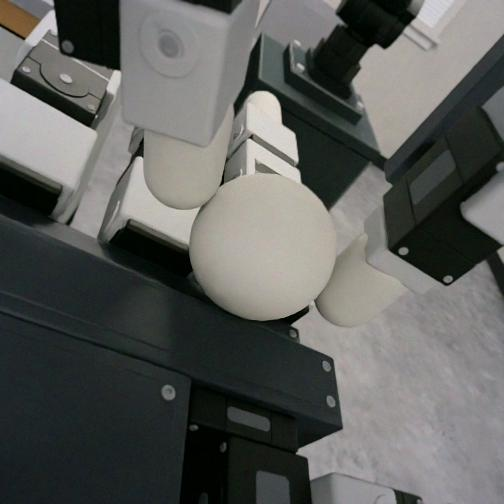

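Scene clock: 2450.33 s.
Joint torques (N m): arm1=[0.21 -9.99 12.79 -0.35 1.23 -0.15] | arm2=[0.62 -19.25 6.57 2.77 -0.04 -0.19] | arm3=[0.62 -21.66 13.07 0.42 1.12 -0.09]
Heat: arm1: hottest joint2_rad 34 °C; arm2: hottest joint2_rad 40 °C; arm3: hottest joint3_rad 32 °C.
move: arm3 done
Joint velocities: within noise
arm1, arm2: as last shown
arm2.joint_positions: joint1_rad=-1.477 joint2_rad=+2.359 joint3_rad=+1.674 joint4_rad=+0.799 joint5_rad=-0.002 joint6_rad=+0.122 hand_index_mcp=+0.759 hand_index_abd=+0.001 hand_index_pip=+0.576 hand_index_dip=+0.694 hand_middle_mcp=+0.758 hand_middle_abd=-0.003 hand_middle_pip=+0.576 hand_middle_dip=+0.694 hand_ring_mcp=+0.759 hand_ring_abd=+0.001 hand_ring_pip=+0.576 hand_ring_dip=+0.693 hand_thumb_cmc=+0.722 hand_thumb_axl=+0.677 hand_thumb_mcp=+0.226 hand_thumb_ipl=+0.168 hand_current_limit=+0.400 hand_speed=-0.850
arm2.index_mcp_current_ma: 44
arm2.middle_mcp_current_ma: 38
arm2.hand: x=+0.8544 y=+0.0689 z=+1.0374 quat_wxyz=(+0.449, +0.468, +0.481, +0.589) (m; scene frame)
arm2.hand_target: x=+0.8541 y=+0.0573 z=+1.0353 quat_wxyz=(+0.459, +0.467, +0.476, +0.588) (m; scene frame)
arm3.joint_positions: joint1_rad=+1.458 joint2_rad=+2.270 joint3_rad=+2.345 joint4_rad=-1.392 joint5_rad=+1.563 joint6_rad=-1.853 hand_index_mcp=-0.267 hand_index_abd=-0.103 hand_index_pip=+0.078 hand_index_dip=+0.722 hand_middle_mcp=+0.973 hand_middle_abd=-0.001 hand_middle_pip=+0.575 hand_middle_dip=+0.696 hand_ring_mcp=+0.973 hand_ring_abd=-0.002 hand_ring_pip=+0.575 hand_ring_dip=+0.693 hand_thumb_cmc=-0.567 hand_thumb_axl=+0.677 hand_thumb_mcp=+0.188 hand_thumb_ipl=+0.174 hand_current_limit=+0.400 hand_speed=-0.900
arm3.joint_status: all done
arm3.hand_state: blocked,goal,blocked,blocked,goal,goal,goal,goal,goal,goal,goal,goal,goal,goal,blocked,blocked
arm3.index_mcp_current_ma: 361
arm3.index_abd_current_ma: 1
arm3.index_pip_current_ma: 73
arm3.index_dip_current_ma: 27
arm3.middle_mcp_current_ma: -3
arm3.middle_abd_current_ma: 0
arm3.middle_pip_current_ma: 0
arm3.middle_dip_current_ma: 0
arm3.ring_mcp_current_ma: -4
arm3.ring_abd_current_ma: 0
arm3.ring_pip_current_ma: 0
arm3.ring_dip_current_ma: -1
arm3.thumb_cmc_current_ma: 1
arm3.thumb_axl_current_ma: 0
arm3.thumb_mcp_current_ma: 385
arm3.thumb_ipl_current_ma: 66
arm3.hand_goal_index_mcp: -0.390
arm3.hand_goal_index_abd: -0.106
arm3.hand_goal_index_pip: 0.030
arm3.hand_goal_index_dip: 0.696
arm3.hand_goal_middle_mcp: 0.980
arm3.hand_goal_middle_abd: 0.000
arm3.hand_goal_middle_pip: 0.576
arm3.hand_goal_middle_dip: 0.696
arm3.hand_goal_ring_mcp: 0.980
arm3.hand_goal_ring_abd: 0.000
arm3.hand_goal_ring_pip: 0.576
arm3.hand_goal_ring_dip: 0.696
arm3.hand_goal_thumb_cmc: -0.570
arm3.hand_goal_thumb_axl: 0.678
arm3.hand_goal_thumb_mcp: 0.080
arm3.hand_goal_thumb_ipl: 0.140
arm3.hand: x=+0.8543 y=+0.1290 z=+1.0732 quat_wxyz=(+0.704, -0.710, +0.003, -0.021) (m; scene frame)
arm3.hand_target: x=+0.8491 y=+0.1368 z=+1.0812 quat_wxyz=(+0.705, -0.709, +0.013, -0.018) (m; scene frame)
arm3.hand_status: not commanded
pictures: arm2_cam_wrist
camera_calibration:
arm2_cam_wrist: T_world_to_cam=[[0.0803437, -0.864596, 0.496003, -0.489982], [-0.605307, -0.437671, -0.664867, 1.187], [0.791927, -0.246816, -0.55851, 0.0482559], [0, 0, 0, 1]] pos_world=[0.719652, 0.10779, 1.05918]

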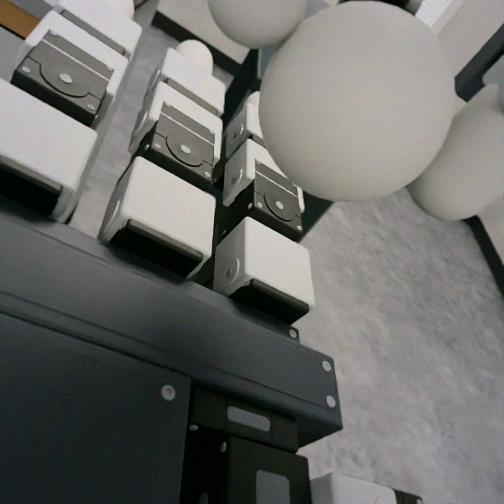

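Request:
move --arm3 '{"joints":{"joint2_rad":1.9,"joint3_rad":2.25,"joint4_rad":-1.65},"min_time_s":4}' --cameras '[]'

Request:
move --arm3 '{"joints":{"joint1_rad":0.0,"joint2_rad":1.9,"joint3_rad":2.28,"joint4_rad":-1.68,"joint5_rad":1.565,"joint6_rad":-1.85},"min_time_s":5}' --arm2 '{"joints":{"joint1_rad":-1.45,"joint2_rad":1.7,"joint3_rad":1.75,"joint4_rad":0.2,"joint5_rad":0,"joint6_rad":0.12,"hand_speed":-0.6,"hand_index_mcp":-0.342,"hand_index_pip":-0.882,"hand_index_dip":0.406,"hand_ring_mcp":-0.342,"hand_ring_pip":-0.882,"hand_ring_dip":0.406,"hand_middle_mcp":0.411,"hand_middle_pip":-0.08,"hand_middle_dip":0.696},"min_time_s":5}' --cameras '["cam_gap_2","cam_row"]'

Scene clock: 2458.50 s.
Joint torques (N m): arm1=[0.21 -9.99 12.79 -0.38 1.23 -0.15] | arm2=[0.97 -19.37 6.6 2.85 -0.03 -0.23] | arm3=[0.62 -20.6 8.4 0.39 1.13 -0.09]
Heat: arm1: hottest joint2_rad 34 °C; arm2: hottest joint2_rad 40 °C; arm3: hottest joint2_rad 32 °C.
move: arm3 done
Joint velocities: within noise
arm1, arm2: as last shown
arm3.joint_positions: joint1_rad=+1.458 joint2_rad=+1.920 joint3_rad=+2.251 joint4_rad=-1.642 joint5_rad=+1.563 joint6_rad=-1.853 hand_index_mcp=-0.267 hand_index_abd=-0.103 hand_index_pip=+0.078 hand_index_dip=+0.722 hand_middle_mcp=+0.973 hand_middle_abd=-0.001 hand_middle_pip=+0.575 hand_middle_dip=+0.696 hand_ring_mcp=+0.973 hand_ring_abd=-0.002 hand_ring_pip=+0.575 hand_ring_dip=+0.693 hand_thumb_cmc=-0.568 hand_thumb_axl=+0.677 hand_thumb_mcp=+0.188 hand_thumb_ipl=+0.174 hand_current_limit=+0.400 hand_speed=-0.900
arm3.joint_status: all done
arm3.hand_state: blocked,goal,blocked,blocked,goal,goal,goal,goal,goal,goal,goal,goal,goal,goal,blocked,blocked
arm3.index_mcp_current_ma: 361
arm3.index_abd_current_ma: 1
arm3.index_pip_current_ma: 73
arm3.index_dip_current_ma: 27
arm3.middle_mcp_current_ma: -3
arm3.middle_abd_current_ma: 0
arm3.middle_pip_current_ma: 0
arm3.middle_dip_current_ma: 0
arm3.ring_mcp_current_ma: -4
arm3.ring_abd_current_ma: 0
arm3.ring_pip_current_ma: 0
arm3.ring_dip_current_ma: -1
arm3.thumb_cmc_current_ma: 1
arm3.thumb_axl_current_ma: 0
arm3.thumb_mcp_current_ma: 385
arm3.thumb_ipl_current_ma: 66
arm3.hand_goal_index_mcp: -0.390
arm3.hand_goal_index_abd: -0.106
arm3.hand_goal_index_pip: 0.030
arm3.hand_goal_index_dip: 0.696
arm3.hand_goal_middle_mcp: 0.980
arm3.hand_goal_middle_abd: 0.000
arm3.hand_goal_middle_pip: 0.576
arm3.hand_goal_middle_dip: 0.696
arm3.hand_goal_ring_mcp: 0.980
arm3.hand_goal_ring_abd: 0.000
arm3.hand_goal_ring_pip: 0.576
arm3.hand_goal_ring_dip: 0.696
arm3.hand_goal_thumb_cmc: -0.570
arm3.hand_goal_thumb_axl: 0.678
arm3.hand_goal_thumb_mcp: 0.080
arm3.hand_goal_thumb_ipl: 0.140
arm3.hand: x=+0.9755 y=+0.1247 z=+1.2549 quat_wxyz=(+0.704, -0.710, +0.004, -0.020) (m; scene frame)
arm3.hand_target: x=+0.9856 y=+0.1305 z=+1.2663 quat_wxyz=(+0.705, -0.709, +0.009, -0.022) (m; scene frame)
arm3.hand_status: not commanded
pictures: none
No camera images: "cameras" was empty.

Scene clock: 2464.17 s.
Joint torques (N m): arm1=[0.21 -9.93 12.79 -0.36 1.24 -0.16] | arm2=[3.02 -17.08 12.3 1.59 -0.04 -0.15] | arm3=[0.67 -20.25 10.69 0.4 1.14 0]
Heat: arm1: hottest joint2_rad 34 °C; arm2: hottest joint2_rad 40 °C; arm3: hottest joint2_rad 32 °C.
move: arm2 done; arm3 done
Joint velocities: within noise
arm1: as last shown
arm2.joint_positions: joint1_rad=-1.464 joint2_rad=+1.730 joint3_rad=+1.690 joint4_rad=+0.204 joint5_rad=-0.002 joint6_rad=+0.122 hand_index_mcp=-0.340 hand_index_abd=+0.001 hand_index_pip=-0.882 hand_index_dip=+0.408 hand_middle_mcp=+0.430 hand_middle_abd=-0.003 hand_middle_pip=-0.075 hand_middle_dip=+0.694 hand_ring_mcp=-0.340 hand_ring_abd=+0.001 hand_ring_pip=-0.882 hand_ring_dip=+0.409 hand_thumb_cmc=+0.722 hand_thumb_axl=+0.677 hand_thumb_mcp=+0.226 hand_thumb_ipl=+0.168 hand_current_limit=+0.400 hand_speed=-0.600
arm2.joint_status: all done
arm2.hand_state: goal,goal,goal,goal,goal,goal,goal,goal,goal,goal,goal,goal,goal,goal,goal,goal
arm2.index_mcp_current_ma: 9
arm2.index_abd_current_ma: 3
arm2.index_pip_current_ma: 1
arm2.index_dip_current_ma: 10
arm2.middle_mcp_current_ma: 90
arm2.middle_abd_current_ma: -11
arm2.middle_pip_current_ma: 20
arm2.middle_dip_current_ma: -9
arm2.ring_mcp_current_ma: 8
arm2.ring_abd_current_ma: 2
arm2.ring_pip_current_ma: 1
arm2.ring_dip_current_ma: 11
arm2.thumb_cmc_current_ma: 39
arm2.thumb_axl_current_ma: -4
arm2.thumb_mcp_current_ma: -1
arm2.thumb_ipl_current_ma: -2
arm2.hand_goal_index_mcp: -0.342
arm2.hand_goal_index_abd: 0.000
arm2.hand_goal_index_pip: -0.882
arm2.hand_goal_index_dip: 0.406
arm2.hand_goal_middle_mcp: 0.412
arm2.hand_goal_middle_abd: 0.000
arm2.hand_goal_middle_pip: -0.080
arm2.hand_goal_middle_dip: 0.696
arm2.hand_goal_ring_mcp: -0.342
arm2.hand_goal_ring_abd: 0.000
arm2.hand_goal_ring_pip: -0.882
arm2.hand_goal_ring_dip: 0.406
arm2.hand_goal_thumb_cmc: 0.714
arm2.hand_goal_thumb_axl: 0.678
arm2.hand_goal_thumb_mcp: 0.226
arm2.hand_goal_thumb_ipl: 0.168
arm2.hand: x=+0.7505 y=+0.0638 z=+1.4219 quat_wxyz=(+0.456, +0.452, +0.470, +0.606) (m; scene frame)
arm2.hand_target: x=+0.7279 y=+0.0703 z=+1.4798 quat_wxyz=(+0.469, +0.426, +0.449, +0.630) (m; scene frame)
arm2.hand_status: not commanded
arm3.joint_positions: joint1_rad=+0.001 joint2_rad=+1.920 joint3_rad=+2.251 joint4_rad=-1.672 joint5_rad=+1.563 joint6_rad=-1.853 hand_index_mcp=-0.267 hand_index_abd=-0.103 hand_index_pip=+0.079 hand_index_dip=+0.722 hand_middle_mcp=+0.973 hand_middle_abd=-0.001 hand_middle_pip=+0.575 hand_middle_dip=+0.696 hand_ring_mcp=+0.973 hand_ring_abd=-0.002 hand_ring_pip=+0.575 hand_ring_dip=+0.693 hand_thumb_cmc=-0.568 hand_thumb_axl=+0.677 hand_thumb_mcp=+0.187 hand_thumb_ipl=+0.174 hand_current_limit=+0.400 hand_speed=-0.900
arm3.joint_status: all done
arm3.hand_state: blocked,goal,blocked,blocked,goal,goal,goal,goal,goal,goal,goal,goal,goal,goal,blocked,blocked
arm3.index_mcp_current_ma: 361
arm3.index_abd_current_ma: 1
arm3.index_pip_current_ma: 75
arm3.index_dip_current_ma: 28
arm3.middle_mcp_current_ma: -3
arm3.middle_abd_current_ma: 0
arm3.middle_pip_current_ma: 0
arm3.middle_dip_current_ma: 0
arm3.ring_mcp_current_ma: -4
arm3.ring_abd_current_ma: 0
arm3.ring_pip_current_ma: 0
arm3.ring_dip_current_ma: -1
arm3.thumb_cmc_current_ma: 1
arm3.thumb_axl_current_ma: 0
arm3.thumb_mcp_current_ma: 385
arm3.thumb_ipl_current_ma: 66
arm3.hand_goal_index_mcp: -0.390
arm3.hand_goal_index_abd: -0.106
arm3.hand_goal_index_pip: 0.030
arm3.hand_goal_index_dip: 0.696
arm3.hand_goal_middle_mcp: 0.980
arm3.hand_goal_middle_abd: 0.000
arm3.hand_goal_middle_pip: 0.576
arm3.hand_goal_middle_dip: 0.696
arm3.hand_goal_ring_mcp: 0.980
arm3.hand_goal_ring_abd: 0.000
arm3.hand_goal_ring_pip: 0.576
arm3.hand_goal_ring_dip: 0.696
arm3.hand_goal_thumb_cmc: -0.570
arm3.hand_goal_thumb_axl: 0.678
arm3.hand_goal_thumb_mcp: 0.080
arm3.hand_goal_thumb_ipl: 0.140
arm3.hand: x=+1.7107 y=+0.5526 z=+1.2532 quat_wxyz=(+0.505, -0.534, +0.468, -0.491) (m; scene frame)
arm3.hand_target: x=+1.7117 y=+0.5462 z=+1.2764 quat_wxyz=(+0.516, -0.523, +0.479, -0.480) (m; scene frame)
arm3.hand_status: not commanded
pictures: cam_gap_2, cam_row

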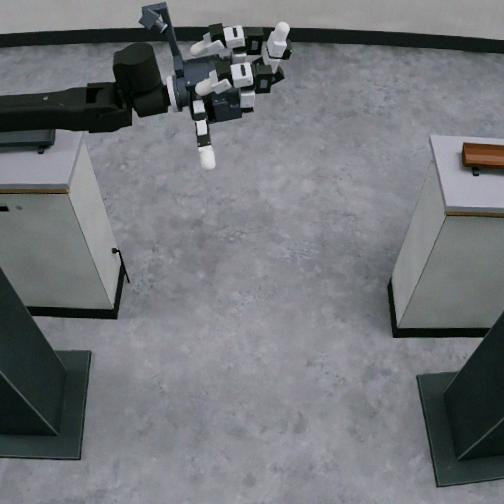

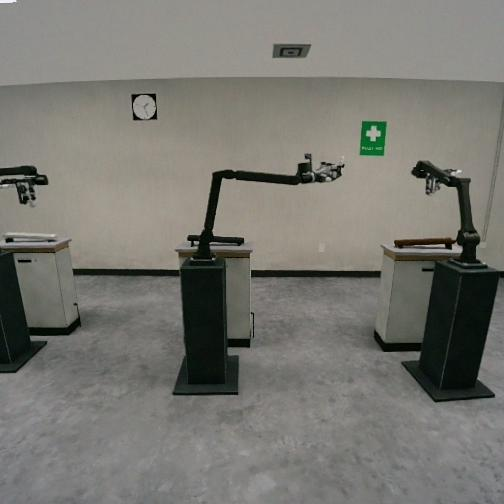

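Request:
move --arm3 '{"joints":{"joint1_rad":-1.56},"min_time_s":5}' --arm2 '{"joints":{"joint1_rad":1.627,"joint2_rad":1.85,"joint3_rad":1.95,"joint4_rad":-1.16,"joint5_rad":1.393,"joint6_rad":1.19},"min_time_s":7}' --cameras '[]'

Request:
move --arm3 '{"joints":{"joint2_rad":2.5,"joint3_rad":2.72,"joint4_rad":-1.5},"min_time_s":4}' --arm2 '{"joints":{"joint2_rad":2.435,"joint3_rad":1.99,"joint4_rad":-0.60},"min_time_s":5}' --cameras '["cam_basket","cam_gap_1"]'

Scene clock: 2475.37 s.
Joint torques (N m): arm1=[0.32 -9.99 12.79 -0.35 1.23 -0.15] | arm2=[1.38 -13.51 11.23 0.14 1.08 -0.04] | arm3=[1.38 -20.25 10.67 0.39 1.14 0.01]
Heat: arm1: hottest joint3_rad 35 °C; arm2: hottest joint2_rad 38 °C; arm3: hottest joint2_rad 33 °C.
move: arm2 done; arm3 done
Joint velocities: within noise
arm1: as last shown
arm2.joint_positions: joint1_rad=+1.632 joint2_rad=+1.833 joint3_rad=+1.891 joint4_rad=-1.154 joint5_rad=+1.390 joint6_rad=+1.182 hand_index_mcp=-0.340 hand_index_abd=+0.001 hand_index_pip=-0.882 hand_index_dip=+0.408 hand_middle_mcp=+0.430 hand_middle_abd=-0.002 hand_middle_pip=-0.075 hand_middle_dip=+0.694 hand_ring_mcp=-0.340 hand_ring_abd=+0.001 hand_ring_pip=-0.882 hand_ring_dip=+0.409 hand_thumb_cmc=+0.722 hand_thumb_axl=+0.677 hand_thumb_mcp=+0.226 hand_thumb_ipl=+0.168 hand_current_limit=+0.400 hand_speed=-0.600
arm2.joint_status: all done
arm2.hand_state: goal,goal,goal,goal,goal,goal,goal,goal,goal,goal,goal,goal,goal,goal,goal,goal
arm2.index_mcp_current_ma: 9
arm2.index_abd_current_ma: 3
arm2.index_pip_current_ma: 1
arm2.index_dip_current_ma: 10
arm2.middle_mcp_current_ma: 90
arm2.middle_abd_current_ma: -8
arm2.middle_pip_current_ma: 20
arm2.middle_dip_current_ma: -9
arm2.ring_mcp_current_ma: 8
arm2.ring_abd_current_ma: 2
arm2.ring_pip_current_ma: 1
arm2.ring_dip_current_ma: 11
arm2.thumb_cmc_current_ma: 39
arm2.thumb_axl_current_ma: -4
arm2.thumb_mcp_current_ma: -1
arm2.thumb_ipl_current_ma: -2
arm2.hand_goal_index_mcp: -0.342
arm2.hand_goal_index_abd: 0.000
arm2.hand_goal_index_pip: -0.882
arm2.hand_goal_index_dip: 0.406
arm2.hand_goal_middle_mcp: 0.412
arm2.hand_goal_middle_abd: 0.000
arm2.hand_goal_middle_pip: -0.080
arm2.hand_goal_middle_dip: 0.696
arm2.hand_goal_ring_mcp: -0.342
arm2.hand_goal_ring_abd: 0.000
arm2.hand_goal_ring_pip: -0.882
arm2.hand_goal_ring_dip: 0.406
arm2.hand_goal_thumb_cmc: 0.714
arm2.hand_goal_thumb_axl: 0.678
arm2.hand_goal_thumb_mcp: 0.226
arm2.hand_goal_thumb_ipl: 0.168
arm2.hand: x=-0.6116 y=+0.0964 z=+1.3304 quat_wxyz=(-0.098, -0.035, +0.761, +0.641) (m; scene frame)
arm2.hand_target: x=-0.6146 y=+0.0992 z=+1.3444 quat_wxyz=(-0.112, -0.017, +0.759, +0.641) (m; scene frame)
arm2.hand_status: not commanded
arm3.joint_positions: joint1_rad=-1.561 joint2_rad=+1.920 joint3_rad=+2.251 joint4_rad=-1.672 joint5_rad=+1.563 joint6_rad=-1.853 hand_index_mcp=-0.267 hand_index_abd=-0.103 hand_index_pip=+0.080 hand_index_dip=+0.723 hand_middle_mcp=+0.973 hand_middle_abd=-0.001 hand_middle_pip=+0.575 hand_middle_dip=+0.696 hand_ring_mcp=+0.973 hand_ring_abd=-0.002 hand_ring_pip=+0.575 hand_ring_dip=+0.693 hand_thumb_cmc=-0.568 hand_thumb_axl=+0.677 hand_thumb_mcp=+0.187 hand_thumb_ipl=+0.174 hand_current_limit=+0.400 hand_speed=-0.900
arm3.joint_status: all done
arm3.hand_state: blocked,goal,blocked,blocked,goal,goal,goal,goal,goal,goal,goal,goal,goal,goal,blocked,blocked
arm3.index_mcp_current_ma: 361
arm3.index_abd_current_ma: 1
arm3.index_pip_current_ma: 76
arm3.index_dip_current_ma: 28
arm3.middle_mcp_current_ma: -3
arm3.middle_abd_current_ma: 0
arm3.middle_pip_current_ma: 0
arm3.middle_dip_current_ma: 0
arm3.ring_mcp_current_ma: -4
arm3.ring_abd_current_ma: 0
arm3.ring_pip_current_ma: 0
arm3.ring_dip_current_ma: -1
arm3.thumb_cmc_current_ma: 1
arm3.thumb_axl_current_ma: 0
arm3.thumb_mcp_current_ma: 385
arm3.thumb_ipl_current_ma: 66
arm3.hand_goal_index_mcp: -0.390
arm3.hand_goal_index_abd: -0.106
arm3.hand_goal_index_pip: 0.030
arm3.hand_goal_index_dip: 0.696
arm3.hand_goal_middle_mcp: 0.980
arm3.hand_goal_middle_abd: 0.000
arm3.hand_goal_middle_pip: 0.576
arm3.hand_goal_middle_dip: 0.696
arm3.hand_goal_ring_mcp: 0.980
arm3.hand_goal_ring_abd: 0.000
arm3.hand_goal_ring_pip: 0.576
arm3.hand_goal_ring_dip: 0.696
arm3.hand_goal_thumb_cmc: -0.570
arm3.hand_goal_thumb_axl: 0.678
arm3.hand_goal_thumb_mcp: 0.080
arm3.hand_goal_thumb_ipl: 0.140
arm3.hand: x=+2.2099 y=-0.1902 z=+1.2527 quat_wxyz=(+0.012, -0.050, +0.708, -0.704) (m; scene frame)
arm3.hand_target: x=+2.2036 y=-0.1907 z=+1.2760 quat_wxyz=(+0.028, -0.035, +0.708, -0.705) (m; scene frame)
arm3.hand_status: not commanded
pictures: none
No camera images: "cameras" was empty.

Scene clock: 2480.83 s.
Joint torques (N m): arm1=[0.21 -9.99 12.77 -0.38 1.23 -0.15] | arm2=[1.61 -19.37 9.94 0.96 1.01 -0.05] | arm3=[1.38 -23.82 12.83 1.18 1.13 0.01]
Heat: arm1: hottest joint3_rad 35 °C; arm2: hottest joint2_rad 38 °C; arm3: hottest joint2_rad 32 °C.
move: arm2 done; arm3 done
Joint velocities: within noise
arm1: as last shown
arm2.joint_positions: joint1_rad=+1.632 joint2_rad=+2.423 joint3_rad=+1.938 joint4_rad=-0.611 joint5_rad=+1.390 joint6_rad=+1.182 hand_index_mcp=-0.340 hand_index_abd=+0.001 hand_index_pip=-0.882 hand_index_dip=+0.408 hand_middle_mcp=+0.430 hand_middle_abd=-0.002 hand_middle_pip=-0.075 hand_middle_dip=+0.694 hand_ring_mcp=-0.340 hand_ring_abd=+0.001 hand_ring_pip=-0.882 hand_ring_dip=+0.409 hand_thumb_cmc=+0.722 hand_thumb_axl=+0.677 hand_thumb_mcp=+0.226 hand_thumb_ipl=+0.168 hand_current_limit=+0.400 hand_speed=-0.600
arm2.joint_status: all done
arm2.hand_state: goal,goal,goal,goal,goal,goal,goal,goal,goal,goal,goal,goal,goal,goal,goal,goal
arm2.index_mcp_current_ma: 9
arm2.index_abd_current_ma: 3
arm2.index_pip_current_ma: 1
arm2.index_dip_current_ma: 10
arm2.middle_mcp_current_ma: 90
arm2.middle_abd_current_ma: -8
arm2.middle_pip_current_ma: 20
arm2.middle_dip_current_ma: -9
arm2.ring_mcp_current_ma: 8
arm2.ring_abd_current_ma: 2
arm2.ring_pip_current_ma: 1
arm2.ring_dip_current_ma: 11
arm2.thumb_cmc_current_ma: 39
arm2.thumb_axl_current_ma: -4
arm2.thumb_mcp_current_ma: -1
arm2.thumb_ipl_current_ma: -2
arm2.hand_goal_index_mcp: -0.342
arm2.hand_goal_index_abd: 0.000
arm2.hand_goal_index_pip: -0.882
arm2.hand_goal_index_dip: 0.406
arm2.hand_goal_middle_mcp: 0.412
arm2.hand_goal_middle_abd: 0.000
arm2.hand_goal_middle_pip: -0.080
arm2.hand_goal_middle_dip: 0.696
arm2.hand_goal_ring_mcp: -0.342
arm2.hand_goal_ring_abd: 0.000
arm2.hand_goal_ring_pip: -0.882
arm2.hand_goal_ring_dip: 0.406
arm2.hand_goal_thumb_cmc: 0.714
arm2.hand_goal_thumb_axl: 0.678
arm2.hand_goal_thumb_mcp: 0.226
arm2.hand_goal_thumb_ipl: 0.168
arm2.hand: x=-0.7381 y=+0.0817 z=+0.9823 quat_wxyz=(-0.099, -0.035, +0.761, +0.641) (m; scene frame)
arm2.hand_target: x=-0.7462 y=+0.0847 z=+0.9929 quat_wxyz=(-0.118, -0.012, +0.759, +0.640) (m; scene frame)
arm2.hand_status: not commanded
arm3.joint_positions: joint1_rad=-1.561 joint2_rad=+2.483 joint3_rad=+2.667 joint4_rad=-1.512 joint5_rad=+1.563 joint6_rad=-1.853 hand_index_mcp=-0.267 hand_index_abd=-0.103 hand_index_pip=+0.080 hand_index_dip=+0.723 hand_middle_mcp=+0.973 hand_middle_abd=-0.001 hand_middle_pip=+0.575 hand_middle_dip=+0.696 hand_ring_mcp=+0.973 hand_ring_abd=-0.002 hand_ring_pip=+0.575 hand_ring_dip=+0.693 hand_thumb_cmc=-0.568 hand_thumb_axl=+0.677 hand_thumb_mcp=+0.187 hand_thumb_ipl=+0.174 hand_current_limit=+0.400 hand_speed=-0.900
arm3.joint_status: all done
arm3.hand_state: blocked,goal,blocked,blocked,goal,goal,goal,goal,goal,goal,goal,goal,goal,goal,blocked,blocked
arm3.index_mcp_current_ma: 361
arm3.index_abd_current_ma: 1
arm3.index_pip_current_ma: 76
arm3.index_dip_current_ma: 28
arm3.middle_mcp_current_ma: -3
arm3.middle_abd_current_ma: 0
arm3.middle_pip_current_ma: 0
arm3.middle_dip_current_ma: 0
arm3.ring_mcp_current_ma: -4
arm3.ring_abd_current_ma: 0
arm3.ring_pip_current_ma: 0
arm3.ring_dip_current_ma: -1
arm3.thumb_cmc_current_ma: 1
arm3.thumb_axl_current_ma: 0
arm3.thumb_mcp_current_ma: 385
arm3.thumb_ipl_current_ma: 66
arm3.hand_goal_index_mcp: -0.390
arm3.hand_goal_index_abd: -0.106
arm3.hand_goal_index_pip: 0.030
arm3.hand_goal_index_dip: 0.696
arm3.hand_goal_middle_mcp: 0.980
arm3.hand_goal_middle_abd: 0.000
arm3.hand_goal_middle_pip: 0.576
arm3.hand_goal_middle_dip: 0.696
arm3.hand_goal_ring_mcp: 0.980
arm3.hand_goal_ring_abd: 0.000
arm3.hand_goal_ring_pip: 0.576
arm3.hand_goal_ring_dip: 0.696
arm3.hand_goal_thumb_cmc: -0.570
arm3.hand_goal_thumb_axl: 0.678
arm3.hand_goal_thumb_mcp: 0.080
arm3.hand_goal_thumb_ipl: 0.140
arm3.hand: x=+2.3731 y=-0.1759 z=+1.0439 quat_wxyz=(+0.017, -0.046, +0.708, -0.704) (m; scene frame)
arm3.hand_target: x=+2.3811 y=-0.1751 z=+1.0539 quat_wxyz=(+0.035, -0.028, +0.709, -0.704) (m; scene frame)
arm3.hand_status: not commanded
pictures: cam_basket, cam_gap_1

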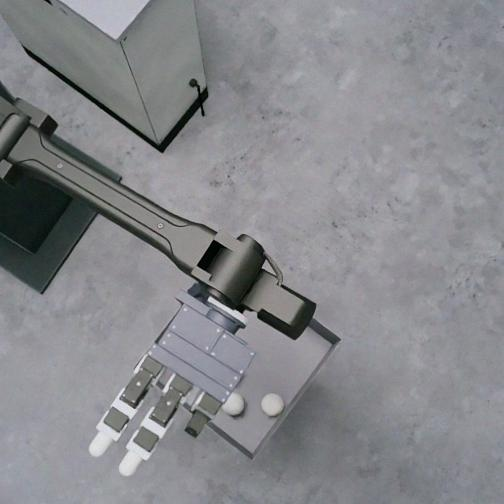

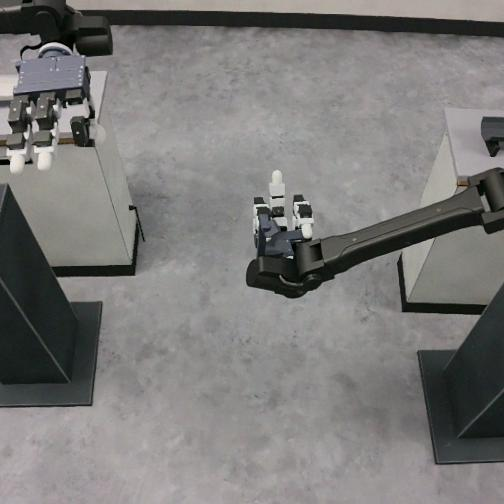

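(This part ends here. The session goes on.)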